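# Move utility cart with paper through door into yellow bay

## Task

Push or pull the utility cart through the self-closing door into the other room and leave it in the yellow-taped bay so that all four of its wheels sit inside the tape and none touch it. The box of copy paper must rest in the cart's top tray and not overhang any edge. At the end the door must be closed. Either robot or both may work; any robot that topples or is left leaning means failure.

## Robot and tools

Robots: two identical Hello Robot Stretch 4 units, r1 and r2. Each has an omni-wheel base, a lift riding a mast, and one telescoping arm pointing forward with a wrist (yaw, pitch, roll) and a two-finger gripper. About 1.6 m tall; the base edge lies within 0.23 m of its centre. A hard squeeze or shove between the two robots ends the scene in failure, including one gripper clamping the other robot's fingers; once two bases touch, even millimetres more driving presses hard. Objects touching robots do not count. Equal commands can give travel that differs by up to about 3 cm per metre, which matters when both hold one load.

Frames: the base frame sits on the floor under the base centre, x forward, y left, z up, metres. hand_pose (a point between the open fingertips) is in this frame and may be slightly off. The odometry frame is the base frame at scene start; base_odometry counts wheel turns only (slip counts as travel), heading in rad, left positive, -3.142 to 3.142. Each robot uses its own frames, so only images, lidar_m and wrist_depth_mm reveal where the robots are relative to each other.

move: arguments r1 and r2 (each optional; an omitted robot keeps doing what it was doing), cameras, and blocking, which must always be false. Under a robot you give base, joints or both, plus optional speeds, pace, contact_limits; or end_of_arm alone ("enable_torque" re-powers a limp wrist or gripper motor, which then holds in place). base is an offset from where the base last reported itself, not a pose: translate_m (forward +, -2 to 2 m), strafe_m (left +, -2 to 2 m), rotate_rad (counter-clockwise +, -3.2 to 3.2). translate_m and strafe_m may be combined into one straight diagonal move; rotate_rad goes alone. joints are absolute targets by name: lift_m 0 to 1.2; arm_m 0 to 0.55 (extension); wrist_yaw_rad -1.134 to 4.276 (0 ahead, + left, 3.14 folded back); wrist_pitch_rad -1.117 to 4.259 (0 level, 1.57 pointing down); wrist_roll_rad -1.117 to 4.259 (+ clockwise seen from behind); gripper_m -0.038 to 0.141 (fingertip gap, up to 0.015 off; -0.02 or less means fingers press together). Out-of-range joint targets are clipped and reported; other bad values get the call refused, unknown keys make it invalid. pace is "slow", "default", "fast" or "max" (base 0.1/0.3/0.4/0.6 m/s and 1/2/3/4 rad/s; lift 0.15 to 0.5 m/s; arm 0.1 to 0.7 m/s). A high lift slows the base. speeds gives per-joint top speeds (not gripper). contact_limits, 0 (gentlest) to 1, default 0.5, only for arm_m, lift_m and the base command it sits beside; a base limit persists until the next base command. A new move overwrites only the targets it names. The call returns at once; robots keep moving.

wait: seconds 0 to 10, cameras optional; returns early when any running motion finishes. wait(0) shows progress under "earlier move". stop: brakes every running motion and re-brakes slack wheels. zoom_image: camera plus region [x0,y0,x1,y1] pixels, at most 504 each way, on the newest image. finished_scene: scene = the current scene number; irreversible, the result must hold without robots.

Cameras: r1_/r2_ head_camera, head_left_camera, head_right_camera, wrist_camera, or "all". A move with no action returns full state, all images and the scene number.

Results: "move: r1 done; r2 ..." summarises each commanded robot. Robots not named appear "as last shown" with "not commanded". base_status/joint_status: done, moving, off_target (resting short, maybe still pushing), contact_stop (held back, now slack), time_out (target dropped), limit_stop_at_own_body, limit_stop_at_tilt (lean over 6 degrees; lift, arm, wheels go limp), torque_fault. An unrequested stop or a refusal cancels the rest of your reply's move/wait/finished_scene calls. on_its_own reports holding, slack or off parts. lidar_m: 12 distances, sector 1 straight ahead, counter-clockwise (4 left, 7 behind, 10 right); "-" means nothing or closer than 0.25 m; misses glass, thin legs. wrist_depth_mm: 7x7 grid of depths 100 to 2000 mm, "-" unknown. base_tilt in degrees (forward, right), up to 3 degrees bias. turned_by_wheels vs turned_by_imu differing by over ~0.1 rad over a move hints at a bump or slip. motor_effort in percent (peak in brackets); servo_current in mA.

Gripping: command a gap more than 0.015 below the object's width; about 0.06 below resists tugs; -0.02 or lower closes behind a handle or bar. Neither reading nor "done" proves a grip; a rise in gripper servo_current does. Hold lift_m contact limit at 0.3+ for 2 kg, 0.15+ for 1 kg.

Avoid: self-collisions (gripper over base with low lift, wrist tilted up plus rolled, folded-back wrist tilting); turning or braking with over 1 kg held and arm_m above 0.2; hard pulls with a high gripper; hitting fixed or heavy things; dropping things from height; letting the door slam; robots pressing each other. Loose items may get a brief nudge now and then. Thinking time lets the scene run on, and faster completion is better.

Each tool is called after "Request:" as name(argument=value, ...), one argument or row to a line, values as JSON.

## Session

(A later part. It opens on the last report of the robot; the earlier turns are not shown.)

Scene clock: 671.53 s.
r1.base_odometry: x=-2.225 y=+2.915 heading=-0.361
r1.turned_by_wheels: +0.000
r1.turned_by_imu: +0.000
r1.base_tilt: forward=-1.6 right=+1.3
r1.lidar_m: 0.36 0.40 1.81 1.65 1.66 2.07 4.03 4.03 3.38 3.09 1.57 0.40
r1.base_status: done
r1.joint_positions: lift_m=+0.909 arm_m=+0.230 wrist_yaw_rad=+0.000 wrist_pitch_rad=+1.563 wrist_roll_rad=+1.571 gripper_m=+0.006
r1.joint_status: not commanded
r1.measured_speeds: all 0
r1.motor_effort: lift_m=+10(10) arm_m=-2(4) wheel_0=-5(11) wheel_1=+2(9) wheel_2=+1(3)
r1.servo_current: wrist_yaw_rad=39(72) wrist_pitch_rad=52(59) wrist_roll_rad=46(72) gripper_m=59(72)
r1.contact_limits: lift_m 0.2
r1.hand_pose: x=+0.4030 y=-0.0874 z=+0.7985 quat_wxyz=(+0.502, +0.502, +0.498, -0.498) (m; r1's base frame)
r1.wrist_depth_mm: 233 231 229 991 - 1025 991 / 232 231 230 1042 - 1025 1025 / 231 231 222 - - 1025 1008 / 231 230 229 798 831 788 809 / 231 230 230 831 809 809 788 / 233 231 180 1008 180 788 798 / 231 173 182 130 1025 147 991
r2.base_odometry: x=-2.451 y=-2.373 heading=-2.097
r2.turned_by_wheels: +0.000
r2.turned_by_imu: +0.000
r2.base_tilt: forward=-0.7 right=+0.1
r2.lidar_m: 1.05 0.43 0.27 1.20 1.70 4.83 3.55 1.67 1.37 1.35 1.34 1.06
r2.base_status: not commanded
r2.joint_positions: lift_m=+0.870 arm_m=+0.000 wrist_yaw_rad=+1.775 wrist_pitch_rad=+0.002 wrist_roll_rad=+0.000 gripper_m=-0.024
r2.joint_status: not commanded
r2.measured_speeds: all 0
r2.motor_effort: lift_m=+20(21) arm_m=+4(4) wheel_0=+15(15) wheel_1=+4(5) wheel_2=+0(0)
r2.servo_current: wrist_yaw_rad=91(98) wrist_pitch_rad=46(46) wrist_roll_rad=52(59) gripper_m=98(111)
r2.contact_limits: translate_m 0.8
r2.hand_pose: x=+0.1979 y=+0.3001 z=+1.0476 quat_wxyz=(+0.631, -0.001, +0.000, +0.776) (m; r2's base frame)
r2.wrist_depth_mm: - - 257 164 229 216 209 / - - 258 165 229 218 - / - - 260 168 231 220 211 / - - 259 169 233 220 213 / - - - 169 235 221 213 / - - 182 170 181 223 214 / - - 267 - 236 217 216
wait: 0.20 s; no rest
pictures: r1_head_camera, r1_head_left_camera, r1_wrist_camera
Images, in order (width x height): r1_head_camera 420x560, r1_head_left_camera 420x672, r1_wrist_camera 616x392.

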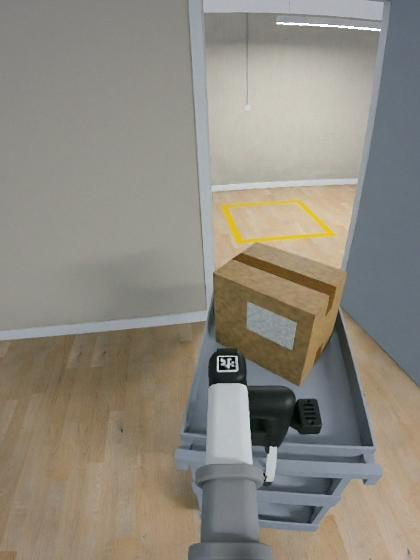

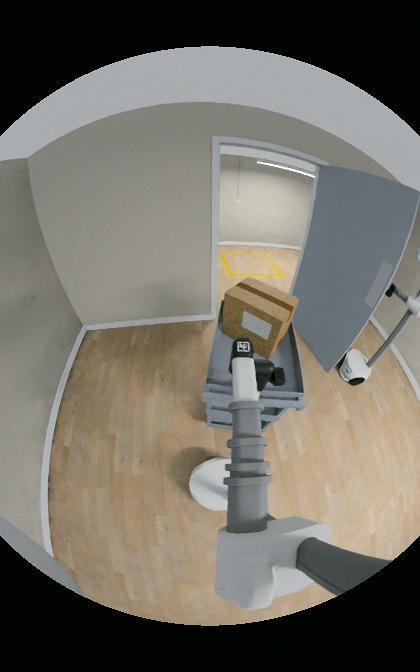

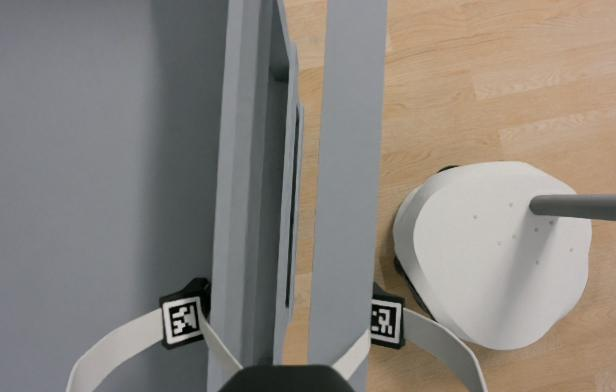

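Request:
move(
  blocking=false,
  r1={"base":{"translate_m":0.35,"strafe_m":0.03},"pace":"slow"},
)

Request:
wait(
  seconds=5,
)

Request:
wait(
  seconds=0.2,
  cameras=["r1_wrist_camera","r1_head_camera","r1_head_left_camera"],
)

Scene clock: 679.30 s.
move: r1 moving
r1.base_odometry: x=-2.213 y=+2.912 heading=-0.361
r1.turned_by_wheels: +0.000
r1.turned_by_imu: +0.000
r1.base_tilt: forward=-1.6 right=+1.3
r1.lidar_m: 0.36 0.39 1.81 1.63 1.66 2.06 4.04 4.05 3.36 3.09 1.57 0.36
r1.base_status: translate_m moving; strafe_m moving
r1.joint_positions: lift_m=+0.909 arm_m=+0.230 wrist_yaw_rad=+0.000 wrist_pitch_rad=+1.567 wrist_roll_rad=+1.571 gripper_m=+0.006
r1.joint_status: not commanded
r1.measured_speeds: translate_m=+0.049 strafe_m=+0.004 rotate_rad=+0.001 lift_m=+0.000 arm_m=+0.000 wrist_yaw_rad=+0.000 wrist_pitch_rad=+0.031 wrist_roll_rad=+0.000
r1.motor_effort: lift_m=+10(10) arm_m=-3(4) wheel_0=+3(5) wheel_1=+4(6) wheel_2=-10(10)
r1.servo_current: wrist_yaw_rad=33(65) wrist_pitch_rad=39(59) wrist_roll_rad=33(59) gripper_m=59(65)
r1.contact_limits: lift_m 0.2
r1.hand_pose: x=+0.4018 y=-0.0874 z=+0.7985 quat_wxyz=(+0.501, +0.501, +0.499, -0.499) (m; r1's base frame)
r1.wrist_depth_mm: 229 229 229 1008 - 991 1008 / 229 229 229 1008 - 1025 1008 / 231 229 229 1008 - 1008 1008 / 230 230 229 854 - 809 809 / 229 229 229 1008 809 798 788 / 230 229 180 1008 180 809 809 / 230 174 202 1008 1008 1025 1008
r2: as last shown
r2.base_tilt: forward=-0.7 right=+0.0
r2.lidar_m: 1.05 0.46 0.29 1.19 1.69 4.80 3.59 1.69 1.35 1.34 1.33 1.07
r2.motor_effort: lift_m=+20(20) arm_m=+4(4) wheel_0=+14(15) wheel_1=+4(5) wheel_2=+0(0)
r2.servo_current: wrist_yaw_rad=85(98) wrist_pitch_rad=39(46) wrist_roll_rad=52(52) gripper_m=104(104)
r2.contact_limits: translate_m 0.8
r2.wrist_depth_mm: - - 256 164 229 217 208 / - - 258 165 229 218 - / - - 259 169 231 220 211 / - - 262 169 234 220 212 / - - - 169 235 222 213 / - - 183 170 182 223 214 / - - 266 - 236 219 214
pictures: none

Scene clock: 683.60 s.
earlier move: r1 done
r1.base_odometry: x=-1.887 y=+2.820 heading=-0.360
r1.turned_by_wheels: +0.001
r1.turned_by_imu: +0.002
r1.base_tilt: forward=-1.6 right=+1.2
r1.lidar_m: 0.35 0.35 1.83 1.66 1.70 2.10 - 4.38 3.36 3.06 1.40 0.40
r1.base_status: done
r1.joint_positions: lift_m=+0.909 arm_m=+0.230 wrist_yaw_rad=-0.001 wrist_pitch_rad=+1.567 wrist_roll_rad=+1.570 gripper_m=+0.006
r1.joint_status: not commanded
r1.measured_speeds: all 0
r1.motor_effort: lift_m=+10(10) arm_m=+4(4) wheel_0=+7(11) wheel_1=+4(8) wheel_2=-3(13)
r1.servo_current: wrist_yaw_rad=46(78) wrist_pitch_rad=33(59) wrist_roll_rad=59(65) gripper_m=59(72)
r1.contact_limits: lift_m 0.2
r1.hand_pose: x=+0.4019 y=-0.0874 z=+0.7985 quat_wxyz=(+0.501, +0.501, +0.499, -0.499) (m; r1's base frame)
r1.wrist_depth_mm: 230 229 218 1025 1025 1008 1008 / 229 229 181 - 1008 1008 1025 / 229 229 206 - 1008 1025 1008 / 230 230 225 - 878 809 1008 / 231 230 215 - 809 798 798 / 230 230 183 - 179 798 809 / 229 169 182 - 1025 798 1008
r2.base_odometry: x=-2.451 y=-2.373 heading=-2.097
r2.turned_by_wheels: +0.000
r2.turned_by_imu: +0.001
r2.base_tilt: forward=-0.7 right=+0.0
r2.lidar_m: 1.04 0.47 0.30 1.31 3.75 4.83 3.51 1.71 1.36 1.33 1.33 1.08
r2.base_status: not commanded
r2.joint_positions: lift_m=+0.870 arm_m=+0.000 wrist_yaw_rad=+1.775 wrist_pitch_rad=+0.002 wrist_roll_rad=+0.000 gripper_m=-0.024
r2.joint_status: not commanded
r2.measured_speeds: all 0
r2.motor_effort: lift_m=+20(21) arm_m=+4(5) wheel_0=+14(15) wheel_1=+5(5) wheel_2=+0(0)
r2.servo_current: wrist_yaw_rad=85(98) wrist_pitch_rad=46(46) wrist_roll_rad=46(59) gripper_m=111(117)
r2.contact_limits: translate_m 0.8
r2.hand_pose: x=+0.1979 y=+0.3001 z=+1.0476 quat_wxyz=(+0.631, -0.001, +0.000, +0.776) (m; r2's base frame)
r2.wrist_depth_mm: - - 256 164 228 216 208 / - - 259 164 230 218 - / - - 259 169 231 219 210 / - - 262 169 232 220 212 / - - - 169 234 221 213 / - - 183 169 182 222 215 / - - 265 - 236 218 216
wait: 4.30 of 5 s (r1 has come to rest)
pictures: none

Scene clock: 683.80 s.
r1.base_odometry: x=-1.887 y=+2.820 heading=-0.360
r1.turned_by_wheels: +0.000
r1.turned_by_imu: +0.000
r1.base_tilt: forward=-1.6 right=+1.3
r1.lidar_m: 0.34 0.37 1.83 1.65 1.69 2.10 - 4.36 3.36 3.06 1.40 0.41
r1.base_status: done
r1.joint_positions: lift_m=+0.909 arm_m=+0.230 wrist_yaw_rad=-0.001 wrist_pitch_rad=+1.567 wrist_roll_rad=+1.570 gripper_m=+0.006
r1.joint_status: not commanded
r1.measured_speeds: all 0
r1.motor_effort: lift_m=+10(10) arm_m=+4(4) wheel_0=+7(11) wheel_1=+3(8) wheel_2=-3(13)
r1.servo_current: wrist_yaw_rad=52(78) wrist_pitch_rad=39(59) wrist_roll_rad=52(65) gripper_m=65(72)
r1.contact_limits: lift_m 0.2
r1.hand_pose: x=+0.4019 y=-0.0874 z=+0.7985 quat_wxyz=(+0.501, +0.501, +0.499, -0.499) (m; r1's base frame)
r1.wrist_depth_mm: 229 229 218 1008 1025 1008 991 / 230 229 182 - 1042 1008 991 / 230 230 206 - 1042 1008 1008 / 230 230 225 - 866 809 991 / 229 229 216 - 809 798 809 / 229 229 183 - 179 798 798 / 229 170 181 - 1025 809 1025
r2.base_odometry: x=-2.451 y=-2.373 heading=-2.097
r2.turned_by_wheels: +0.000
r2.turned_by_imu: +0.000
r2.base_tilt: forward=-0.7 right=+0.0
r2.lidar_m: 1.06 0.44 0.28 1.31 3.71 4.83 3.57 1.68 1.36 1.34 1.34 1.09
r2.base_status: not commanded
r2.joint_positions: lift_m=+0.870 arm_m=+0.000 wrist_yaw_rad=+1.775 wrist_pitch_rad=+0.002 wrist_roll_rad=+0.000 gripper_m=-0.024
r2.joint_status: not commanded
r2.measured_speeds: all 0
r2.motor_effort: lift_m=+20(21) arm_m=+4(5) wheel_0=+15(15) wheel_1=+4(5) wheel_2=+0(0)
r2.servo_current: wrist_yaw_rad=91(98) wrist_pitch_rad=39(46) wrist_roll_rad=52(59) gripper_m=111(117)
r2.contact_limits: translate_m 0.8
r2.hand_pose: x=+0.1979 y=+0.3001 z=+1.0476 quat_wxyz=(+0.631, -0.001, +0.000, +0.776) (m; r2's base frame)
r2.wrist_depth_mm: - - 257 164 229 216 208 / - - 257 165 230 218 - / - - 259 168 231 220 211 / - - 260 169 233 221 212 / - - - 169 234 222 213 / - - 183 170 181 223 214 / - - 267 - 235 219 215
wait: 0.20 s; no rest
pictures: r1_head_camera, r1_head_left_camera, r1_wrist_camera
Images, in order (width x height): r1_head_camera 420x560, r1_head_left_camera 420x672, r1_wrist_camera 616x392.

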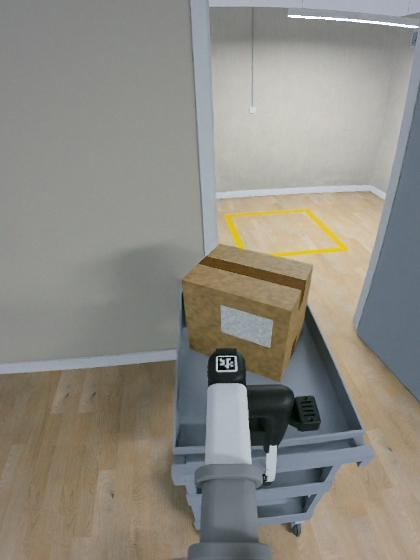

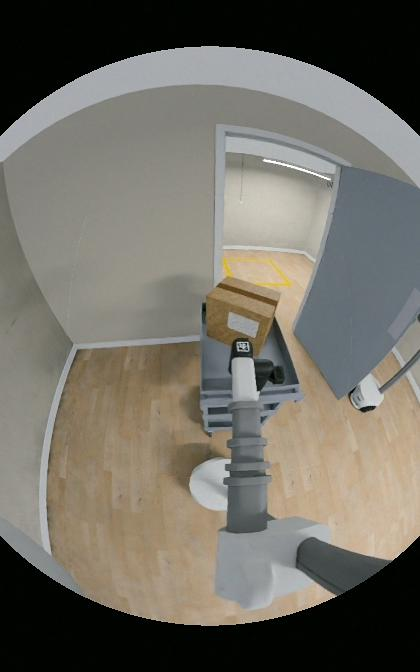

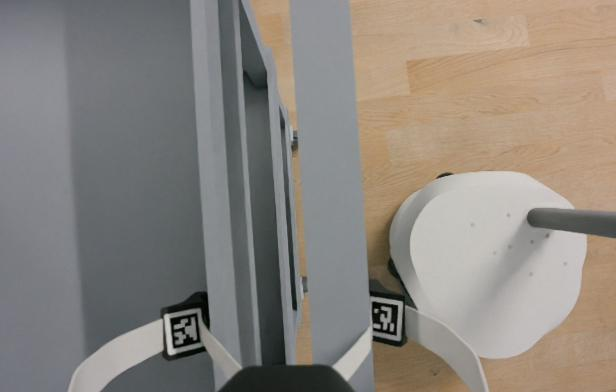

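Request:
move(
  blocking=false,
  r1={"base":{"strafe_m":0.25},"pace":"slow"},
)

Request:
wait(
  seconds=4,
)

Request:
move(
  blocking=false,
  r1={"base":{"rotate_rad":-0.35},"pace":"slow"},
)

Request:
wait(
  seconds=2,
)

Request:
move(
  blocking=false,
  r1={"base":{"strafe_m":0.2},"pace":"slow"},
)

Request:
wait(
  seconds=4,
)

Request:
wait(
  seconds=0.2,
  cameras=["r1_wrist_camera","r1_head_camera","r1_head_left_camera"],
)

Scene clock: 701.20 s.
move: r1 moving
r1.base_odometry: x=-1.882 y=+2.834 heading=-0.360
r1.turned_by_wheels: +0.000
r1.turned_by_imu: -0.001
r1.base_tilt: forward=-1.6 right=+1.3
r1.lidar_m: 0.35 0.34 1.85 1.62 1.65 2.09 - 4.38 3.39 3.08 1.42 0.40
r1.base_status: strafe_m moving
r1.joint_positions: lift_m=+0.909 arm_m=+0.230 wrist_yaw_rad=-0.001 wrist_pitch_rad=+1.567 wrist_roll_rad=+1.570 gripper_m=+0.006
r1.joint_status: not commanded
r1.measured_speeds: translate_m=+0.000 strafe_m=+0.056 rotate_rad=-0.002 lift_m=+0.000 arm_m=+0.000 wrist_yaw_rad=+0.000 wrist_pitch_rad=+0.000 wrist_roll_rad=+0.000
r1.motor_effort: lift_m=+10(10) arm_m=+4(4) wheel_0=-9(9) wheel_1=+8(8) wheel_2=+0(2)
r1.servo_current: wrist_yaw_rad=46(52) wrist_pitch_rad=46(46) wrist_roll_rad=52(59) gripper_m=65(65)
r1.contact_limits: lift_m 0.2
r1.hand_pose: x=+0.4019 y=-0.0874 z=+0.7985 quat_wxyz=(+0.501, +0.501, +0.499, -0.499) (m; r1's base frame)
r1.wrist_depth_mm: 231 229 222 1042 1025 1025 1025 / 229 230 183 - 1008 1008 1025 / 230 229 207 - 1025 991 1008 / 230 230 228 - 866 809 1008 / 230 230 220 - 798 798 798 / 230 229 181 - 179 809 798 / 230 163 229 - 1025 798 1008
r2: as last shown
r2.lidar_m: 1.06 0.43 0.30 1.29 3.71 4.81 3.56 1.70 1.37 1.35 1.35 1.04
r2.motor_effort: lift_m=+20(20) arm_m=+4(4) wheel_0=+14(15) wheel_1=+5(5) wheel_2=+0(0)
r2.servo_current: wrist_yaw_rad=78(91) wrist_pitch_rad=46(46) wrist_roll_rad=39(59) gripper_m=98(111)
r2.contact_limits: translate_m 0.8
r2.wrist_depth_mm: - - 257 164 229 216 209 / - - 258 164 230 218 - / - - 260 169 231 220 211 / - - 260 169 232 220 213 / - - - 169 234 221 213 / - - 182 170 181 224 214 / - - 266 - 235 219 215
pictures: none

Scene clock: 704.37 s.
earlier move: r1 done
r1.base_odometry: x=-1.799 y=+3.054 heading=-0.360
r1.turned_by_wheels: +0.000
r1.turned_by_imu: +0.000
r1.base_tilt: forward=-1.6 right=+1.3
r1.lidar_m: 0.39 1.44 1.57 1.43 1.43 1.81 3.67 4.43 3.63 1.85 0.44 0.37
r1.base_status: done
r1.joint_positions: lift_m=+0.909 arm_m=+0.230 wrist_yaw_rad=-0.001 wrist_pitch_rad=+1.563 wrist_roll_rad=+1.572 gripper_m=+0.006
r1.joint_status: not commanded
r1.measured_speeds: all 0
r1.motor_effort: lift_m=+10(10) arm_m=-4(4) wheel_0=-7(13) wheel_1=+0(8) wheel_2=-1(3)
r1.servo_current: wrist_yaw_rad=46(72) wrist_pitch_rad=46(59) wrist_roll_rad=52(65) gripper_m=65(72)
r1.contact_limits: lift_m 0.2
r1.hand_pose: x=+0.4030 y=-0.0874 z=+0.7985 quat_wxyz=(+0.501, +0.502, +0.498, -0.499) (m; r1's base frame)
r1.wrist_depth_mm: 232 230 229 214 - 1025 991 / 231 230 229 239 - 1008 1008 / 230 231 229 991 - 1008 1008 / 231 230 229 1008 - 809 809 / 230 230 230 1025 - 798 788 / 231 231 183 1008 180 798 809 / 231 229 159 1025 1025 798 1008
r2.base_odometry: x=-2.451 y=-2.373 heading=-2.097
r2.turned_by_wheels: +0.000
r2.turned_by_imu: +0.000
r2.base_tilt: forward=-0.7 right=+0.1
r2.lidar_m: 1.05 0.47 0.29 1.49 3.73 4.82 3.53 1.68 1.36 1.35 1.34 1.05
r2.base_status: not commanded
r2.joint_positions: lift_m=+0.870 arm_m=+0.000 wrist_yaw_rad=+1.775 wrist_pitch_rad=+0.002 wrist_roll_rad=+0.000 gripper_m=-0.024
r2.joint_status: not commanded
r2.measured_speeds: all 0
r2.motor_effort: lift_m=+20(20) arm_m=+4(4) wheel_0=+15(15) wheel_1=+4(5) wheel_2=+0(0)
r2.servo_current: wrist_yaw_rad=85(104) wrist_pitch_rad=39(46) wrist_roll_rad=59(65) gripper_m=104(111)
r2.contact_limits: translate_m 0.8
r2.hand_pose: x=+0.1979 y=+0.3001 z=+1.0476 quat_wxyz=(+0.631, -0.001, +0.000, +0.776) (m; r2's base frame)
r2.wrist_depth_mm: - - 256 164 228 216 208 / - - 257 165 230 218 - / - - 259 169 232 220 211 / - - 260 169 234 220 213 / - - - 169 233 221 213 / - - 182 169 181 222 213 / - - 266 - 236 218 215
wait: 3.17 of 4 s (r1 has come to rest)
pictures: none

Scene clock: 704.87 s.
move: r1 moving
r1.base_odometry: x=-1.799 y=+3.054 heading=-0.485
r1.turned_by_wheels: -0.124
r1.turned_by_imu: -0.125
r1.base_tilt: forward=-1.6 right=+1.3
r1.lidar_m: 0.37 0.41 1.64 1.43 1.42 1.65 2.91 4.35 3.88 3.31 1.62 0.40
r1.base_status: rotate_rad moving
r1.joint_positions: lift_m=+0.909 arm_m=+0.230 wrist_yaw_rad=-0.001 wrist_pitch_rad=+1.563 wrist_roll_rad=+1.572 gripper_m=+0.006
r1.joint_status: not commanded
r1.measured_speeds: translate_m=+0.001 strafe_m=+0.002 rotate_rad=-0.486 lift_m=+0.000 arm_m=+0.000 wrist_yaw_rad=+0.002 wrist_pitch_rad=+0.000 wrist_roll_rad=+0.000
r1.motor_effort: lift_m=+10(10) arm_m=+0(4) wheel_0=+9(11) wheel_1=+6(6) wheel_2=+7(9)
r1.servo_current: wrist_yaw_rad=59(72) wrist_pitch_rad=52(59) wrist_roll_rad=26(65) gripper_m=52(65)
r1.contact_limits: lift_m 0.2
r1.hand_pose: x=+0.4029 y=-0.0874 z=+0.7985 quat_wxyz=(+0.501, +0.502, +0.498, -0.499) (m; r1's base frame)
r1.wrist_depth_mm: 231 229 229 1025 - 991 976 / 231 230 229 480 - 1008 1008 / 230 231 229 1008 - 1008 1025 / 231 230 229 1008 - 798 788 / 232 230 230 831 809 809 798 / 231 230 183 991 179 798 809 / 232 163 178 484 1025 798 1008
r2: as last shown
r2.base_tilt: forward=-0.7 right=+0.0
r2.lidar_m: 1.06 0.46 0.27 1.44 3.74 4.83 3.53 1.69 1.37 1.35 1.35 1.07
r2.motor_effort: lift_m=+20(21) arm_m=+4(4) wheel_0=+15(15) wheel_1=+4(5) wheel_2=+0(0)
r2.servo_current: wrist_yaw_rad=85(104) wrist_pitch_rad=39(46) wrist_roll_rad=52(59) gripper_m=111(111)
r2.contact_limits: translate_m 0.8
r2.wrist_depth_mm: - - 256 163 229 216 208 / - - 257 165 230 218 - / - - 260 169 232 220 211 / - - 260 169 233 220 213 / - - - 169 235 221 213 / - - 183 169 181 223 213 / - - 265 - 235 218 215
pictures: none

Scene clock: 705.83 s.
earlier move: r1 done
r1.base_odometry: x=-1.799 y=+3.054 heading=-0.709
r1.turned_by_wheels: -0.224
r1.turned_by_imu: -0.225
r1.base_tilt: forward=-1.6 right=+1.3
r1.lidar_m: 0.32 0.31 1.48 1.46 1.41 1.48 2.13 4.37 4.52 3.39 1.61 0.39
r1.base_status: done
r1.joint_positions: lift_m=+0.909 arm_m=+0.230 wrist_yaw_rad=+0.001 wrist_pitch_rad=+1.563 wrist_roll_rad=+1.568 gripper_m=+0.006
r1.joint_status: not commanded
r1.measured_speeds: all 0
r1.motor_effort: lift_m=+10(10) arm_m=+4(4) wheel_0=+7(11) wheel_1=+4(6) wheel_2=+4(11)
r1.servo_current: wrist_yaw_rad=46(72) wrist_pitch_rad=46(59) wrist_roll_rad=59(65) gripper_m=59(72)
r1.contact_limits: lift_m 0.2
r1.hand_pose: x=+0.4031 y=-0.0874 z=+0.7985 quat_wxyz=(+0.503, +0.501, +0.499, -0.497) (m; r1's base frame)
r1.wrist_depth_mm: 229 229 312 - 1008 1008 1008 / 229 229 242 - 1025 1025 991 / 230 229 205 - 1008 991 1008 / 229 229 194 - 1008 798 1008 / 229 229 199 - 798 788 809 / 229 229 186 - 180 798 809 / 229 163 183 126 1008 1008 1008
r2.base_odometry: x=-2.451 y=-2.373 heading=-2.097
r2.turned_by_wheels: +0.000
r2.turned_by_imu: +0.000
r2.base_tilt: forward=-0.7 right=+0.0
r2.lidar_m: 1.04 0.45 0.28 1.37 3.75 4.79 3.54 1.72 1.39 1.34 1.35 1.08
r2.base_status: not commanded
r2.joint_positions: lift_m=+0.870 arm_m=+0.000 wrist_yaw_rad=+1.775 wrist_pitch_rad=+0.002 wrist_roll_rad=+0.000 gripper_m=-0.024
r2.joint_status: not commanded
r2.measured_speeds: all 0
r2.motor_effort: lift_m=+20(21) arm_m=+4(4) wheel_0=+14(15) wheel_1=+4(5) wheel_2=+0(1)
r2.servo_current: wrist_yaw_rad=91(104) wrist_pitch_rad=39(46) wrist_roll_rad=46(59) gripper_m=111(111)
r2.contact_limits: translate_m 0.8
r2.hand_pose: x=+0.1979 y=+0.3001 z=+1.0476 quat_wxyz=(+0.631, -0.001, +0.000, +0.776) (m; r2's base frame)
r2.wrist_depth_mm: - - 256 164 229 216 208 / - - 257 164 229 218 - / - - 258 169 231 219 211 / - - 260 169 233 220 212 / - - - 169 235 222 213 / - - 182 169 182 222 214 / - - 266 - 235 219 215
wait: 0.97 of 2 s (r1 has come to rest)
pictures: none

Scene clock: 706.33 s.
move: r1 moving
r1.base_odometry: x=-1.790 y=+3.065 heading=-0.709
r1.turned_by_wheels: +0.000
r1.turned_by_imu: +0.000
r1.base_tilt: forward=-1.6 right=+1.3
r1.lidar_m: 0.31 0.31 1.48 1.43 1.40 1.49 2.09 4.36 4.58 3.44 1.64 0.42
r1.base_status: strafe_m moving
r1.joint_positions: lift_m=+0.909 arm_m=+0.230 wrist_yaw_rad=+0.001 wrist_pitch_rad=+1.563 wrist_roll_rad=+1.568 gripper_m=+0.006
r1.joint_status: not commanded
r1.measured_speeds: translate_m=+0.001 strafe_m=+0.056 rotate_rad=-0.005 lift_m=+0.000 arm_m=+0.000 wrist_yaw_rad=+0.000 wrist_pitch_rad=+0.000 wrist_roll_rad=+0.000
r1.motor_effort: lift_m=+10(10) arm_m=+4(4) wheel_0=-8(8) wheel_1=+8(8) wheel_2=+1(3)
r1.servo_current: wrist_yaw_rad=59(65) wrist_pitch_rad=52(52) wrist_roll_rad=52(59) gripper_m=59(65)
r1.contact_limits: lift_m 0.2
r1.hand_pose: x=+0.4031 y=-0.0874 z=+0.7985 quat_wxyz=(+0.503, +0.501, +0.499, -0.497) (m; r1's base frame)
r1.wrist_depth_mm: 230 229 248 - 1008 1025 1008 / 231 229 243 - 1008 1008 1008 / 231 230 204 - 1008 1008 1008 / 230 229 193 - 1008 809 991 / 230 229 199 - 809 798 798 / 230 229 184 - 180 788 809 / 230 163 208 126 1008 1008 1008
r2: as last shown
r2.base_tilt: forward=-0.7 right=+0.1
r2.lidar_m: 1.03 0.46 0.29 1.39 3.75 4.81 3.55 1.70 1.36 1.34 1.35 1.05
r2.motor_effort: lift_m=+20(20) arm_m=+4(4) wheel_0=+15(15) wheel_1=+5(5) wheel_2=+0(0)
r2.servo_current: wrist_yaw_rad=91(98) wrist_pitch_rad=39(46) wrist_roll_rad=46(52) gripper_m=98(111)
r2.contact_limits: translate_m 0.8
r2.wrist_depth_mm: - - 256 164 228 216 209 / - - 258 165 230 218 - / - - 260 169 231 219 211 / - - 260 169 233 220 212 / - - - 169 234 222 213 / - - 183 169 182 223 214 / - - 266 - 235 217 215
pictures: none

Scene clock: 709.00 s.
earlier move: r1 done
r1.base_odometry: x=-1.669 y=+3.206 heading=-0.710
r1.turned_by_wheels: +0.000
r1.turned_by_imu: +0.000
r1.base_tilt: forward=-1.6 right=+1.2
r1.lidar_m: 0.34 0.37 1.42 1.29 1.25 1.31 1.86 4.45 4.67 3.60 1.75 0.40
r1.base_status: done
r1.joint_positions: lift_m=+0.909 arm_m=+0.230 wrist_yaw_rad=+0.000 wrist_pitch_rad=+1.570 wrist_roll_rad=+1.569 gripper_m=+0.006
r1.joint_status: not commanded
r1.measured_speeds: all 0
r1.motor_effort: lift_m=+10(10) arm_m=+4(4) wheel_0=-3(11) wheel_1=+2(8) wheel_2=-3(4)
r1.servo_current: wrist_yaw_rad=52(65) wrist_pitch_rad=39(59) wrist_roll_rad=52(72) gripper_m=59(72)
r1.contact_limits: lift_m 0.2
r1.hand_pose: x=+0.4012 y=-0.0874 z=+0.7985 quat_wxyz=(+0.501, +0.500, +0.500, -0.499) (m; r1's base frame)
r1.wrist_depth_mm: 229 229 229 1025 1025 1025 1008 / 229 229 210 1008 1008 1008 1025 / 229 228 204 1008 1025 1060 1042 / 227 229 229 1008 798 809 820 / 229 228 229 1008 809 798 809 / 228 229 182 1025 180 809 1025 / 227 174 229 484 175 1025 1025
r2.base_odometry: x=-2.451 y=-2.373 heading=-2.097
r2.turned_by_wheels: +0.000
r2.turned_by_imu: +0.000
r2.base_tilt: forward=-0.7 right=+0.1
r2.lidar_m: 1.04 0.47 0.30 1.52 3.73 4.81 3.56 1.70 1.37 1.34 1.35 1.07
r2.base_status: not commanded
r2.joint_positions: lift_m=+0.870 arm_m=+0.000 wrist_yaw_rad=+1.775 wrist_pitch_rad=+0.002 wrist_roll_rad=+0.000 gripper_m=-0.024
r2.joint_status: not commanded
r2.measured_speeds: all 0
r2.motor_effort: lift_m=+20(21) arm_m=+4(4) wheel_0=+15(15) wheel_1=+5(5) wheel_2=+0(0)
r2.servo_current: wrist_yaw_rad=91(98) wrist_pitch_rad=46(46) wrist_roll_rad=52(59) gripper_m=104(111)
r2.contact_limits: translate_m 0.8
r2.hand_pose: x=+0.1979 y=+0.3001 z=+1.0476 quat_wxyz=(+0.631, -0.001, +0.000, +0.776) (m; r2's base frame)
r2.wrist_depth_mm: - - 256 164 230 216 209 / - - 257 165 230 218 - / - - 260 168 230 220 211 / - - 262 169 234 220 213 / - - - 169 235 221 213 / - - 183 170 181 223 213 / - - 266 - 235 219 215
wait: 2.67 of 4 s (r1 has come to rest)
pictures: none

Scene clock: 709.20 s.
r1.base_odometry: x=-1.669 y=+3.206 heading=-0.710
r1.turned_by_wheels: +0.000
r1.turned_by_imu: +0.000
r1.base_tilt: forward=-1.6 right=+1.2
r1.lidar_m: 0.36 0.37 1.40 1.28 1.24 1.32 1.83 4.47 4.67 3.59 1.78 0.38
r1.base_status: done
r1.joint_positions: lift_m=+0.909 arm_m=+0.230 wrist_yaw_rad=+0.000 wrist_pitch_rad=+1.570 wrist_roll_rad=+1.569 gripper_m=+0.006
r1.joint_status: not commanded
r1.measured_speeds: all 0
r1.motor_effort: lift_m=+10(10) arm_m=+4(4) wheel_0=-3(11) wheel_1=+2(8) wheel_2=-3(4)
r1.servo_current: wrist_yaw_rad=46(65) wrist_pitch_rad=39(59) wrist_roll_rad=59(72) gripper_m=65(72)
r1.contact_limits: lift_m 0.2
r1.hand_pose: x=+0.4012 y=-0.0874 z=+0.7985 quat_wxyz=(+0.501, +0.500, +0.500, -0.499) (m; r1's base frame)
r1.wrist_depth_mm: 229 230 229 1025 1025 1042 1008 / 228 229 211 1025 1042 1025 1008 / 228 229 203 1008 1008 1042 1025 / 228 228 229 1008 820 809 809 / 228 228 229 1008 798 820 809 / 228 229 182 1025 180 820 1025 / 228 175 229 477 176 1008 1025
r2.base_odometry: x=-2.451 y=-2.373 heading=-2.097
r2.turned_by_wheels: +0.000
r2.turned_by_imu: +0.000
r2.base_tilt: forward=-0.7 right=+0.0
r2.lidar_m: 1.08 0.46 0.30 1.54 3.75 4.83 3.53 1.69 1.36 1.33 1.36 1.06
r2.base_status: not commanded
r2.joint_positions: lift_m=+0.870 arm_m=+0.000 wrist_yaw_rad=+1.775 wrist_pitch_rad=+0.002 wrist_roll_rad=+0.000 gripper_m=-0.024
r2.joint_status: not commanded
r2.measured_speeds: all 0
r2.motor_effort: lift_m=+20(21) arm_m=+4(4) wheel_0=+14(15) wheel_1=+4(5) wheel_2=+0(0)
r2.servo_current: wrist_yaw_rad=85(98) wrist_pitch_rad=46(46) wrist_roll_rad=46(59) gripper_m=104(111)
r2.contact_limits: translate_m 0.8
r2.hand_pose: x=+0.1979 y=+0.3001 z=+1.0476 quat_wxyz=(+0.631, -0.001, +0.000, +0.776) (m; r2's base frame)
r2.wrist_depth_mm: - - 256 164 229 216 208 / - - 257 165 229 218 - / - - 259 169 231 219 211 / - - 262 169 233 220 212 / - - - 169 235 221 213 / - - 182 170 181 223 213 / - - 265 - 235 219 214
wait: 0.20 s; no rest
pictures: r1_head_camera, r1_head_left_camera, r1_wrist_camera
Images, in order (width x height): r1_head_camera 420x560, r1_head_left_camera 420x672, r1_wrist_camera 616x392.

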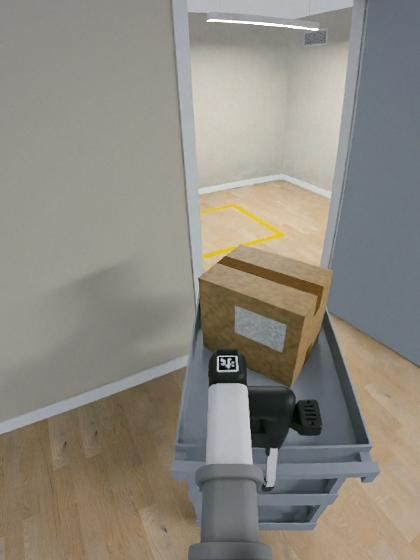

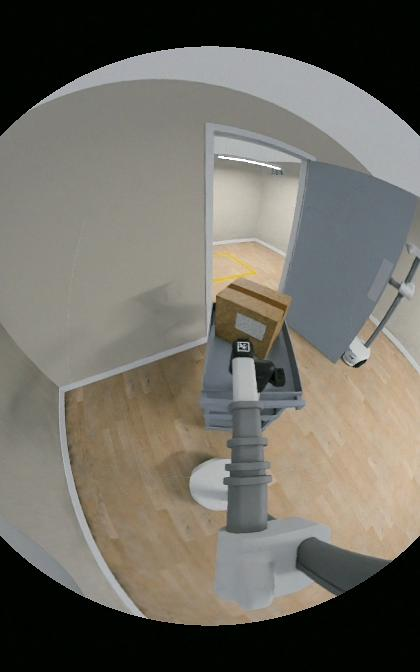

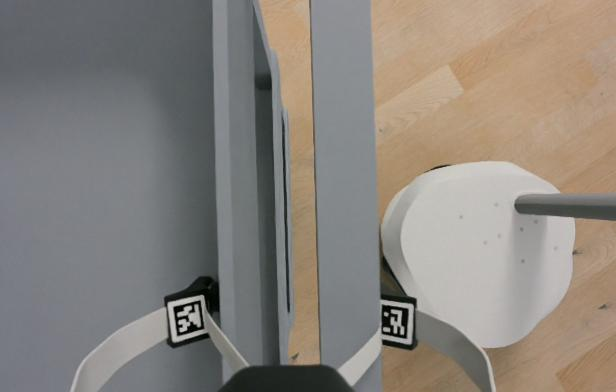

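Request:
move(
  blocking=false,
  r1={"base":{"translate_m":0.25,"strafe_m":0.03},"pace":"slow"},
)

Request:
wait(
  seconds=4,
)

Request:
wait(
  seconds=0.2,
  cameras=["r1_wrist_camera","r1_head_camera","r1_head_left_camera"],
)

Scene clock: 717.07 s.
move: r1 moving
r1.base_odometry: x=-1.658 y=+3.199 heading=-0.710
r1.turned_by_wheels: +0.000
r1.turned_by_imu: +0.000
r1.base_tilt: forward=-1.6 right=+1.3
r1.lidar_m: 0.34 0.35 1.41 1.27 1.24 1.30 1.84 4.47 4.70 3.60 1.77 0.38
r1.base_status: translate_m moving; strafe_m moving
r1.joint_positions: lift_m=+0.909 arm_m=+0.230 wrist_yaw_rad=-0.001 wrist_pitch_rad=+1.574 wrist_roll_rad=+1.569 gripper_m=+0.006
r1.joint_status: not commanded
r1.measured_speeds: translate_m=+0.049 strafe_m=+0.006 rotate_rad=+0.002 lift_m=+0.000 arm_m=+0.000 wrist_yaw_rad=-0.003 wrist_pitch_rad=+0.005 wrist_roll_rad=+0.000
r1.motor_effort: lift_m=+10(10) arm_m=+4(4) wheel_0=+5(5) wheel_1=+5(8) wheel_2=-10(12)
r1.servo_current: wrist_yaw_rad=52(59) wrist_pitch_rad=46(46) wrist_roll_rad=39(65) gripper_m=59(65)
r1.contact_limits: lift_m 0.2
r1.hand_pose: x=+0.3999 y=-0.0874 z=+0.7985 quat_wxyz=(+0.499, +0.499, +0.501, -0.501) (m; r1's base frame)
r1.wrist_depth_mm: 225 229 228 1042 1042 1008 1025 / 228 229 228 1042 - 1025 1042 / 226 228 227 1042 - 1025 1025 / 226 228 228 1008 - 820 831 / 226 227 228 1042 - 820 809 / 226 226 181 1008 178 831 1042 / 226 176 227 1008 173 1008 1025
r2: as last shown
r2.lidar_m: 1.05 0.45 0.31 1.50 3.77 4.83 3.55 1.71 1.37 1.34 1.33 1.05
r2.motor_effort: lift_m=+20(20) arm_m=+4(4) wheel_0=+15(15) wheel_1=+5(5) wheel_2=+0(0)
r2.servo_current: wrist_yaw_rad=85(98) wrist_pitch_rad=39(46) wrist_roll_rad=46(52) gripper_m=111(111)
r2.contact_limits: translate_m 0.8
r2.wrist_depth_mm: - - 257 164 229 216 208 / - - 258 165 230 218 - / - - 259 168 230 220 211 / - - 260 169 233 220 211 / - - - 169 235 222 213 / - - 182 169 182 221 214 / - - 267 - 235 218 215
pictures: none

Scene clock: 720.37 s.
earlier move: r1 done
r1.base_odometry: x=-1.459 y=+3.066 heading=-0.709
r1.turned_by_wheels: +0.001
r1.turned_by_imu: +0.001
r1.base_tilt: forward=-1.6 right=+1.3
r1.lidar_m: 0.36 0.36 1.15 1.38 1.33 1.39 2.00 4.70 4.68 3.50 1.63 0.40
r1.base_status: done
r1.joint_positions: lift_m=+0.909 arm_m=+0.230 wrist_yaw_rad=-0.002 wrist_pitch_rad=+1.569 wrist_roll_rad=+1.570 gripper_m=+0.006
r1.joint_status: not commanded
r1.measured_speeds: all 0
r1.motor_effort: lift_m=+10(10) arm_m=+4(4) wheel_0=+6(10) wheel_1=+4(8) wheel_2=-1(12)
r1.servo_current: wrist_yaw_rad=59(65) wrist_pitch_rad=46(52) wrist_roll_rad=46(72) gripper_m=72(72)
r1.contact_limits: lift_m 0.2
r1.hand_pose: x=+0.4011 y=-0.0874 z=+0.7985 quat_wxyz=(+0.500, +0.500, +0.500, -0.500) (m; r1's base frame)
r1.wrist_depth_mm: 230 229 229 1025 1025 1008 1025 / 230 230 190 1008 1008 1025 1025 / 229 230 187 554 1025 1025 991 / 231 229 230 530 866 809 1025 / 230 230 229 820 798 809 809 / 231 230 185 798 181 809 798 / 231 169 195 - 1008 1008 1025
r2.base_odometry: x=-2.451 y=-2.373 heading=-2.097
r2.turned_by_wheels: +0.000
r2.turned_by_imu: +0.000
r2.base_tilt: forward=-0.7 right=+0.0
r2.lidar_m: 1.06 0.47 0.28 1.60 3.74 4.83 3.55 1.71 1.36 1.35 1.35 1.08
r2.base_status: not commanded
r2.joint_positions: lift_m=+0.870 arm_m=+0.000 wrist_yaw_rad=+1.775 wrist_pitch_rad=+0.002 wrist_roll_rad=+0.000 gripper_m=-0.024
r2.joint_status: not commanded
r2.measured_speeds: all 0
r2.motor_effort: lift_m=+20(21) arm_m=+4(4) wheel_0=+15(15) wheel_1=+4(5) wheel_2=+0(0)
r2.servo_current: wrist_yaw_rad=85(98) wrist_pitch_rad=39(52) wrist_roll_rad=46(59) gripper_m=104(111)
r2.contact_limits: translate_m 0.8
r2.hand_pose: x=+0.1979 y=+0.3001 z=+1.0476 quat_wxyz=(+0.631, -0.001, +0.000, +0.776) (m; r2's base frame)
r2.wrist_depth_mm: - - 256 164 228 216 209 / - - 257 164 231 218 - / - - 259 168 232 220 211 / - - 262 169 232 220 212 / - - - 169 234 222 213 / - - 182 169 181 223 213 / - - 267 - 235 220 214
wait: 3.30 of 4 s (r1 has come to rest)
pictures: none

Scene clock: 720.57 s.
r1.base_odometry: x=-1.459 y=+3.066 heading=-0.709
r1.turned_by_wheels: +0.000
r1.turned_by_imu: +0.000
r1.base_tilt: forward=-1.6 right=+1.2
r1.lidar_m: 0.36 0.36 1.14 1.37 1.33 1.41 1.98 4.70 4.65 3.49 1.63 0.39
r1.base_status: done
r1.joint_positions: lift_m=+0.909 arm_m=+0.230 wrist_yaw_rad=-0.002 wrist_pitch_rad=+1.569 wrist_roll_rad=+1.570 gripper_m=+0.006
r1.joint_status: not commanded
r1.measured_speeds: all 0
r1.motor_effort: lift_m=+10(10) arm_m=+4(4) wheel_0=+5(10) wheel_1=+4(8) wheel_2=-1(12)
r1.servo_current: wrist_yaw_rad=65(65) wrist_pitch_rad=39(52) wrist_roll_rad=46(72) gripper_m=59(72)
r1.contact_limits: lift_m 0.2
r1.hand_pose: x=+0.4011 y=-0.0874 z=+0.7985 quat_wxyz=(+0.500, +0.500, +0.500, -0.500) (m; r1's base frame)
r1.wrist_depth_mm: 230 229 229 1008 1008 1008 1008 / 231 229 191 1008 1008 1025 1025 / 229 229 187 549 1008 1008 1025 / 229 230 230 525 866 798 1008 / 229 230 230 798 798 798 798 / 230 230 185 798 181 798 798 / 229 170 195 - 1025 1025 1025
r2.base_odometry: x=-2.451 y=-2.373 heading=-2.097
r2.turned_by_wheels: +0.000
r2.turned_by_imu: +0.000
r2.base_tilt: forward=-0.8 right=+0.0
r2.lidar_m: 1.06 0.47 0.28 1.59 3.73 4.82 3.56 1.67 1.37 1.34 1.32 1.06
r2.base_status: not commanded
r2.joint_positions: lift_m=+0.870 arm_m=+0.000 wrist_yaw_rad=+1.775 wrist_pitch_rad=+0.002 wrist_roll_rad=+0.000 gripper_m=-0.024
r2.joint_status: not commanded
r2.measured_speeds: all 0
r2.motor_effort: lift_m=+20(21) arm_m=+4(4) wheel_0=+15(15) wheel_1=+5(5) wheel_2=+0(0)
r2.servo_current: wrist_yaw_rad=85(98) wrist_pitch_rad=39(52) wrist_roll_rad=52(59) gripper_m=104(111)
r2.contact_limits: translate_m 0.8
r2.hand_pose: x=+0.1979 y=+0.3001 z=+1.0476 quat_wxyz=(+0.631, -0.001, +0.000, +0.776) (m; r2's base frame)
r2.wrist_depth_mm: - - 256 164 229 216 208 / - - 258 165 230 218 - / - - 258 168 232 220 211 / - - 260 169 232 220 213 / - - - 169 235 222 214 / - - 183 169 182 223 213 / - - 265 - 235 218 214
wait: 0.20 s; no rest
pictures: r1_head_camera, r1_head_left_camera, r1_wrist_camera
Images, in order (width x height): r1_head_camera 420x560, r1_head_left_camera 420x672, r1_wrist_camera 616x392.

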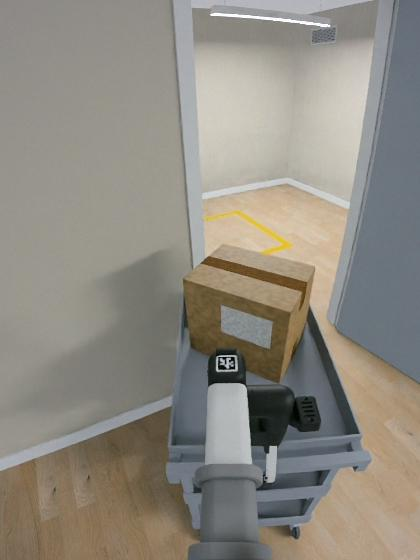

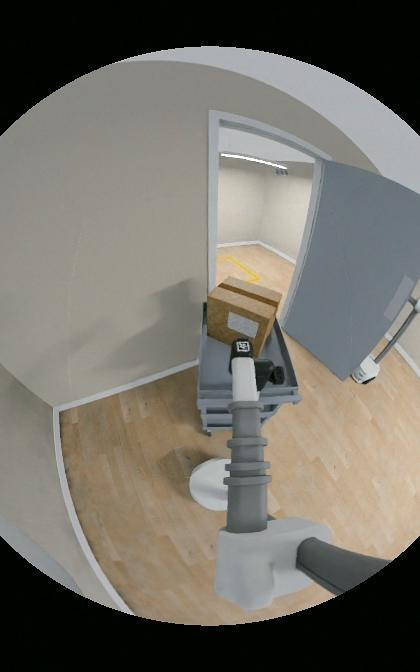

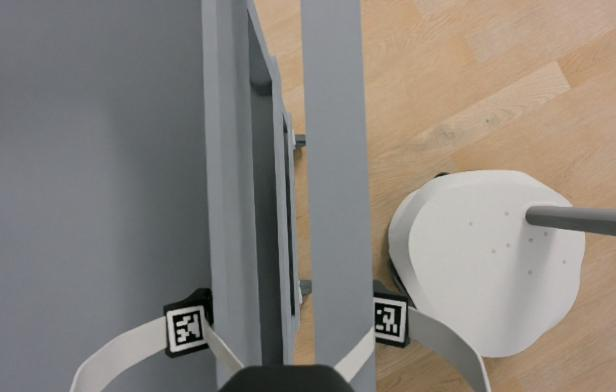

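Request:
move(
  blocking=false,
  r1={"base":{"rotate_rad":-0.25},"pace":"slow"},
)

Request:
wait(
  seconds=2,
)

Request:
move(
  blocking=false,
  r1={"base":{"strafe_m":0.29},"pace":"slow"},
)

Request:
wait(
  seconds=5,
)

Request:
wait(
  seconds=0.2,
  cameras=["r1_wrist_camera","r1_head_camera","r1_head_left_camera"],
)

Scene clock: 729.77 s.
move: r1 moving
r1.base_odometry: x=-1.459 y=+3.066 heading=-0.834
r1.turned_by_wheels: -0.125
r1.turned_by_imu: -0.125
r1.base_tilt: forward=-1.6 right=+1.2
r1.lidar_m: 0.33 0.33 1.13 1.42 1.31 1.37 1.78 4.13 4.78 3.64 1.65 0.43
r1.base_status: rotate_rad moving
r1.joint_positions: lift_m=+0.909 arm_m=+0.230 wrist_yaw_rad=+0.001 wrist_pitch_rad=+1.564 wrist_roll_rad=+1.569 gripper_m=+0.006
r1.joint_status: not commanded
r1.measured_speeds: translate_m=-0.001 strafe_m=+0.001 rotate_rad=-0.488 lift_m=+0.000 arm_m=+0.000 wrist_yaw_rad=+0.008 wrist_pitch_rad=-0.011 wrist_roll_rad=-0.005
r1.motor_effort: lift_m=+10(10) arm_m=+3(4) wheel_0=+11(13) wheel_1=+6(9) wheel_2=+12(12)
r1.servo_current: wrist_yaw_rad=46(52) wrist_pitch_rad=52(52) wrist_roll_rad=39(59) gripper_m=65(65)
r1.contact_limits: lift_m 0.2
r1.hand_pose: x=+0.4029 y=-0.0874 z=+0.7985 quat_wxyz=(+0.502, +0.501, +0.499, -0.498) (m; r1's base frame)
r1.wrist_depth_mm: 230 230 239 - 1008 1025 1008 / 230 229 215 - 991 1008 1008 / 230 230 200 - 1008 991 1008 / 231 231 190 - 1008 820 991 / 231 230 204 - 798 788 798 / 231 230 183 - 179 788 798 / 231 171 181 130 1008 1008 1008
r2: as last shown
r2.base_tilt: forward=-0.7 right=+0.0
r2.lidar_m: 1.05 0.48 0.29 1.55 3.74 4.81 3.55 1.69 1.37 1.35 1.34 1.07
r2.servo_current: wrist_yaw_rad=98(98) wrist_pitch_rad=33(46) wrist_roll_rad=46(59) gripper_m=104(104)
r2.contact_limits: translate_m 0.8
r2.wrist_depth_mm: - - 257 164 229 217 208 / - - 258 164 229 218 - / - - 259 169 232 219 211 / - - 262 169 233 220 212 / - - - 170 235 222 213 / - - 182 169 181 222 214 / - - 266 - 235 219 215
pictures: none

Scene clock: 730.53 s.
earlier move: r1 done
r1.base_odometry: x=-1.459 y=+3.066 heading=-0.958
r1.turned_by_wheels: -0.124
r1.turned_by_imu: -0.124
r1.base_tilt: forward=-1.6 right=+1.2
r1.lidar_m: 0.28 0.31 1.09 1.32 1.33 1.33 1.62 3.06 4.72 3.86 1.83 0.45
r1.base_status: done
r1.joint_positions: lift_m=+0.909 arm_m=+0.230 wrist_yaw_rad=+0.002 wrist_pitch_rad=+1.564 wrist_roll_rad=+1.567 gripper_m=+0.006
r1.joint_status: not commanded
r1.measured_speeds: all 0
r1.motor_effort: lift_m=+10(10) arm_m=+4(4) wheel_0=+6(13) wheel_1=+2(9) wheel_2=+6(12)
r1.servo_current: wrist_yaw_rad=59(72) wrist_pitch_rad=46(52) wrist_roll_rad=59(65) gripper_m=59(65)
r1.contact_limits: lift_m 0.2
r1.hand_pose: x=+0.4032 y=-0.0874 z=+0.7985 quat_wxyz=(+0.503, +0.500, +0.500, -0.497) (m; r1's base frame)
r1.wrist_depth_mm: 229 210 - 1025 1008 1008 1008 / 229 194 375 1008 1025 991 1008 / 229 200 213 - 1025 1008 991 / 229 228 196 - 1025 798 1008 / 230 230 187 - 820 798 809 / 229 229 180 - 179 788 798 / 230 167 179 157 162 991 1008
r2.base_odometry: x=-2.451 y=-2.373 heading=-2.097
r2.turned_by_wheels: +0.000
r2.turned_by_imu: +0.000
r2.base_tilt: forward=-0.7 right=+0.0
r2.lidar_m: 1.06 0.45 0.28 1.48 3.72 4.83 3.56 1.71 1.36 1.35 1.32 1.08
r2.base_status: not commanded
r2.joint_positions: lift_m=+0.870 arm_m=+0.000 wrist_yaw_rad=+1.775 wrist_pitch_rad=+0.002 wrist_roll_rad=+0.000 gripper_m=-0.024
r2.joint_status: not commanded
r2.measured_speeds: all 0
r2.motor_effort: lift_m=+20(21) arm_m=+4(4) wheel_0=+14(15) wheel_1=+5(5) wheel_2=+0(0)
r2.servo_current: wrist_yaw_rad=78(98) wrist_pitch_rad=39(46) wrist_roll_rad=46(59) gripper_m=104(111)
r2.contact_limits: translate_m 0.8
r2.hand_pose: x=+0.1979 y=+0.3001 z=+1.0476 quat_wxyz=(+0.631, -0.001, +0.000, +0.776) (m; r2's base frame)
r2.wrist_depth_mm: - - 256 164 229 216 208 / - - 258 165 230 218 - / - - 259 168 231 220 211 / - - 262 169 233 220 212 / - - - 169 234 221 213 / - - 182 169 181 222 214 / - - 266 - 236 219 215
wait: 0.77 of 2 s (r1 has come to rest)
pictures: none

Scene clock: 731.03 s.
move: r1 moving
r1.base_odometry: x=-1.448 y=+3.074 heading=-0.957
r1.turned_by_wheels: +0.000
r1.turned_by_imu: +0.000
r1.base_tilt: forward=-1.6 right=+1.3
r1.lidar_m: 0.29 0.30 1.08 1.30 1.33 1.33 1.60 3.03 4.73 3.86 1.81 0.44
r1.base_status: strafe_m moving
r1.joint_positions: lift_m=+0.909 arm_m=+0.230 wrist_yaw_rad=+0.002 wrist_pitch_rad=+1.564 wrist_roll_rad=+1.567 gripper_m=+0.006
r1.joint_status: not commanded
r1.measured_speeds: translate_m=+0.000 strafe_m=+0.057 rotate_rad=+0.000 lift_m=+0.000 arm_m=+0.000 wrist_yaw_rad=+0.000 wrist_pitch_rad=+0.000 wrist_roll_rad=+0.000
r1.motor_effort: lift_m=+10(10) arm_m=+4(4) wheel_0=-8(9) wheel_1=+7(8) wheel_2=+2(4)
r1.servo_current: wrist_yaw_rad=52(52) wrist_pitch_rad=52(52) wrist_roll_rad=39(59) gripper_m=59(65)
r1.contact_limits: lift_m 0.2
r1.hand_pose: x=+0.4032 y=-0.0874 z=+0.7985 quat_wxyz=(+0.503, +0.500, +0.500, -0.497) (m; r1's base frame)
r1.wrist_depth_mm: 229 193 - 1008 1025 1008 991 / 229 194 375 1008 1025 1025 1025 / 229 208 208 - 1008 1008 1025 / 229 229 200 - 1025 798 1025 / 229 228 183 - 820 809 798 / 229 229 182 - 179 798 798 / 228 167 178 157 146 1008 1008
r2: as last shown
r2.lidar_m: 1.06 0.46 0.28 1.48 3.76 4.83 3.53 1.71 1.37 1.33 1.33 1.08
r2.motor_effort: lift_m=+20(21) arm_m=+4(4) wheel_0=+15(15) wheel_1=+5(5) wheel_2=+0(0)
r2.servo_current: wrist_yaw_rad=91(104) wrist_pitch_rad=39(46) wrist_roll_rad=52(65) gripper_m=104(111)
r2.contact_limits: translate_m 0.8
r2.wrist_depth_mm: - - 257 164 229 217 208 / - - 257 165 229 217 - / - - 258 168 231 220 211 / - - 262 169 234 220 212 / - - - 169 235 222 213 / - - 183 170 181 223 213 / - - 266 - 236 219 216
pictures: none

Scene clock: 734.60 s.
earlier move: r1 done
r1.base_odometry: x=-1.222 y=+3.233 heading=-0.958
r1.turned_by_wheels: +0.000
r1.turned_by_imu: +0.001
r1.base_tilt: forward=-1.6 right=+1.3
r1.lidar_m: 0.33 0.35 0.89 1.07 1.10 1.12 1.35 2.61 4.91 4.07 1.83 0.40
r1.base_status: done
r1.joint_positions: lift_m=+0.909 arm_m=+0.230 wrist_yaw_rad=+0.002 wrist_pitch_rad=+1.564 wrist_roll_rad=+1.569 gripper_m=+0.006
r1.joint_status: not commanded
r1.measured_speeds: all 0
r1.motor_effort: lift_m=+10(10) arm_m=+4(4) wheel_0=-4(11) wheel_1=+2(8) wheel_2=+0(4)
r1.servo_current: wrist_yaw_rad=46(78) wrist_pitch_rad=46(59) wrist_roll_rad=52(78) gripper_m=59(65)
r1.contact_limits: lift_m 0.2
r1.hand_pose: x=+0.4031 y=-0.0874 z=+0.7985 quat_wxyz=(+0.503, +0.501, +0.499, -0.497) (m; r1's base frame)
r1.wrist_depth_mm: 232 231 213 - 1008 1025 1008 / 232 230 206 549 1008 1008 1025 / 230 231 202 1025 1008 1025 991 / 231 230 223 - 854 809 820 / 230 229 213 - 798 809 798 / 231 231 182 - 180 798 798 / 230 171 230 - 1008 1008 1008
r2.base_odometry: x=-2.451 y=-2.373 heading=-2.097
r2.turned_by_wheels: +0.000
r2.turned_by_imu: +0.001
r2.base_tilt: forward=-0.7 right=+0.0
r2.lidar_m: 1.05 0.44 0.31 2.04 3.76 4.84 3.60 1.68 1.37 1.35 1.35 1.07
r2.base_status: not commanded
r2.joint_positions: lift_m=+0.870 arm_m=+0.000 wrist_yaw_rad=+1.775 wrist_pitch_rad=+0.002 wrist_roll_rad=+0.000 gripper_m=-0.024
r2.joint_status: not commanded
r2.measured_speeds: all 0
r2.motor_effort: lift_m=+20(21) arm_m=+4(4) wheel_0=+14(15) wheel_1=+4(5) wheel_2=+0(0)
r2.servo_current: wrist_yaw_rad=85(104) wrist_pitch_rad=46(46) wrist_roll_rad=39(65) gripper_m=104(117)
r2.contact_limits: translate_m 0.8
r2.hand_pose: x=+0.1979 y=+0.3001 z=+1.0476 quat_wxyz=(+0.631, -0.001, +0.000, +0.776) (m; r2's base frame)
r2.wrist_depth_mm: - - 256 164 228 216 208 / - - 257 165 230 218 - / - - 259 169 231 219 211 / - - 259 169 232 220 212 / - - - 169 235 222 213 / - - 183 170 181 223 214 / - - 266 - 235 219 215
wait: 3.57 of 5 s (r1 has come to rest)
pictures: none

Scene clock: 734.80 s.
r1.base_odometry: x=-1.222 y=+3.233 heading=-0.958
r1.turned_by_wheels: +0.000
r1.turned_by_imu: +0.000
r1.base_tilt: forward=-1.6 right=+1.3
r1.lidar_m: 0.34 0.38 0.91 1.11 1.12 1.11 1.34 2.59 4.90 4.08 1.83 0.40
r1.base_status: done
r1.joint_positions: lift_m=+0.909 arm_m=+0.230 wrist_yaw_rad=+0.002 wrist_pitch_rad=+1.564 wrist_roll_rad=+1.569 gripper_m=+0.006
r1.joint_status: not commanded
r1.measured_speeds: all 0
r1.motor_effort: lift_m=+10(10) arm_m=+4(4) wheel_0=-4(11) wheel_1=+1(8) wheel_2=-1(4)
r1.servo_current: wrist_yaw_rad=33(78) wrist_pitch_rad=52(59) wrist_roll_rad=52(78) gripper_m=59(65)
r1.contact_limits: lift_m 0.2
r1.hand_pose: x=+0.4031 y=-0.0874 z=+0.7985 quat_wxyz=(+0.503, +0.501, +0.499, -0.497) (m; r1's base frame)
r1.wrist_depth_mm: 231 229 213 - 1008 991 991 / 232 230 206 549 1042 991 1025 / 230 230 202 1008 1008 1008 1008 / 231 229 222 - 842 809 788 / 231 230 213 - 809 798 788 / 231 231 182 - 180 798 798 / 230 171 229 - 1008 1008 1008
r2.base_odometry: x=-2.451 y=-2.373 heading=-2.097
r2.turned_by_wheels: +0.000
r2.turned_by_imu: +0.000
r2.base_tilt: forward=-0.7 right=+0.0
r2.lidar_m: 1.06 0.44 0.29 2.04 3.74 4.83 3.54 1.71 1.36 1.34 1.35 1.06
r2.base_status: not commanded
r2.joint_positions: lift_m=+0.870 arm_m=+0.000 wrist_yaw_rad=+1.775 wrist_pitch_rad=+0.002 wrist_roll_rad=+0.000 gripper_m=-0.024
r2.joint_status: not commanded
r2.measured_speeds: all 0
r2.motor_effort: lift_m=+20(21) arm_m=+4(4) wheel_0=+15(15) wheel_1=+4(5) wheel_2=+0(0)
r2.servo_current: wrist_yaw_rad=78(104) wrist_pitch_rad=46(46) wrist_roll_rad=52(65) gripper_m=104(117)
r2.contact_limits: translate_m 0.8
r2.hand_pose: x=+0.1979 y=+0.3001 z=+1.0476 quat_wxyz=(+0.631, -0.001, +0.000, +0.776) (m; r2's base frame)
r2.wrist_depth_mm: - - 257 164 229 216 208 / - - 258 165 229 218 - / - - 260 168 230 220 211 / - - 262 170 234 220 212 / - - - 169 234 221 213 / - - 182 170 181 222 214 / - - 266 - 235 218 214
wait: 0.20 s; no rest
pictures: r1_head_camera, r1_head_left_camera, r1_wrist_camera
Images, in order (width x height): r1_head_camera 420x560, r1_head_left_camera 420x672, r1_wrist_camera 616x392.

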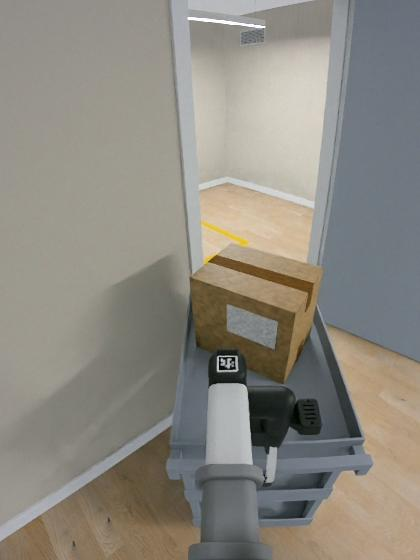

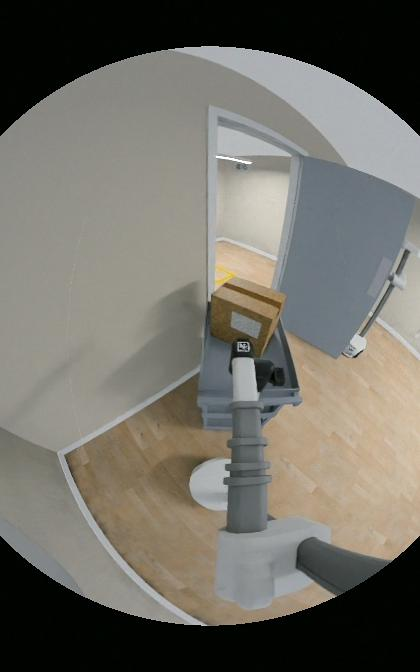

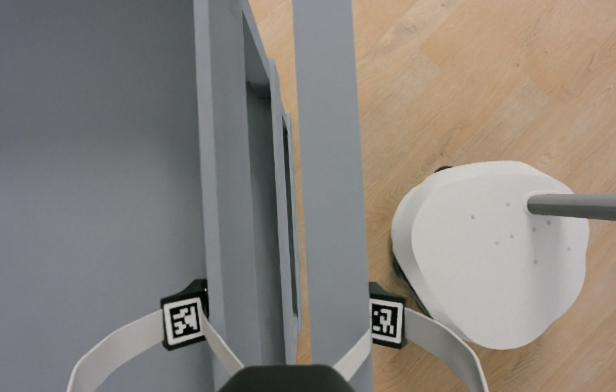

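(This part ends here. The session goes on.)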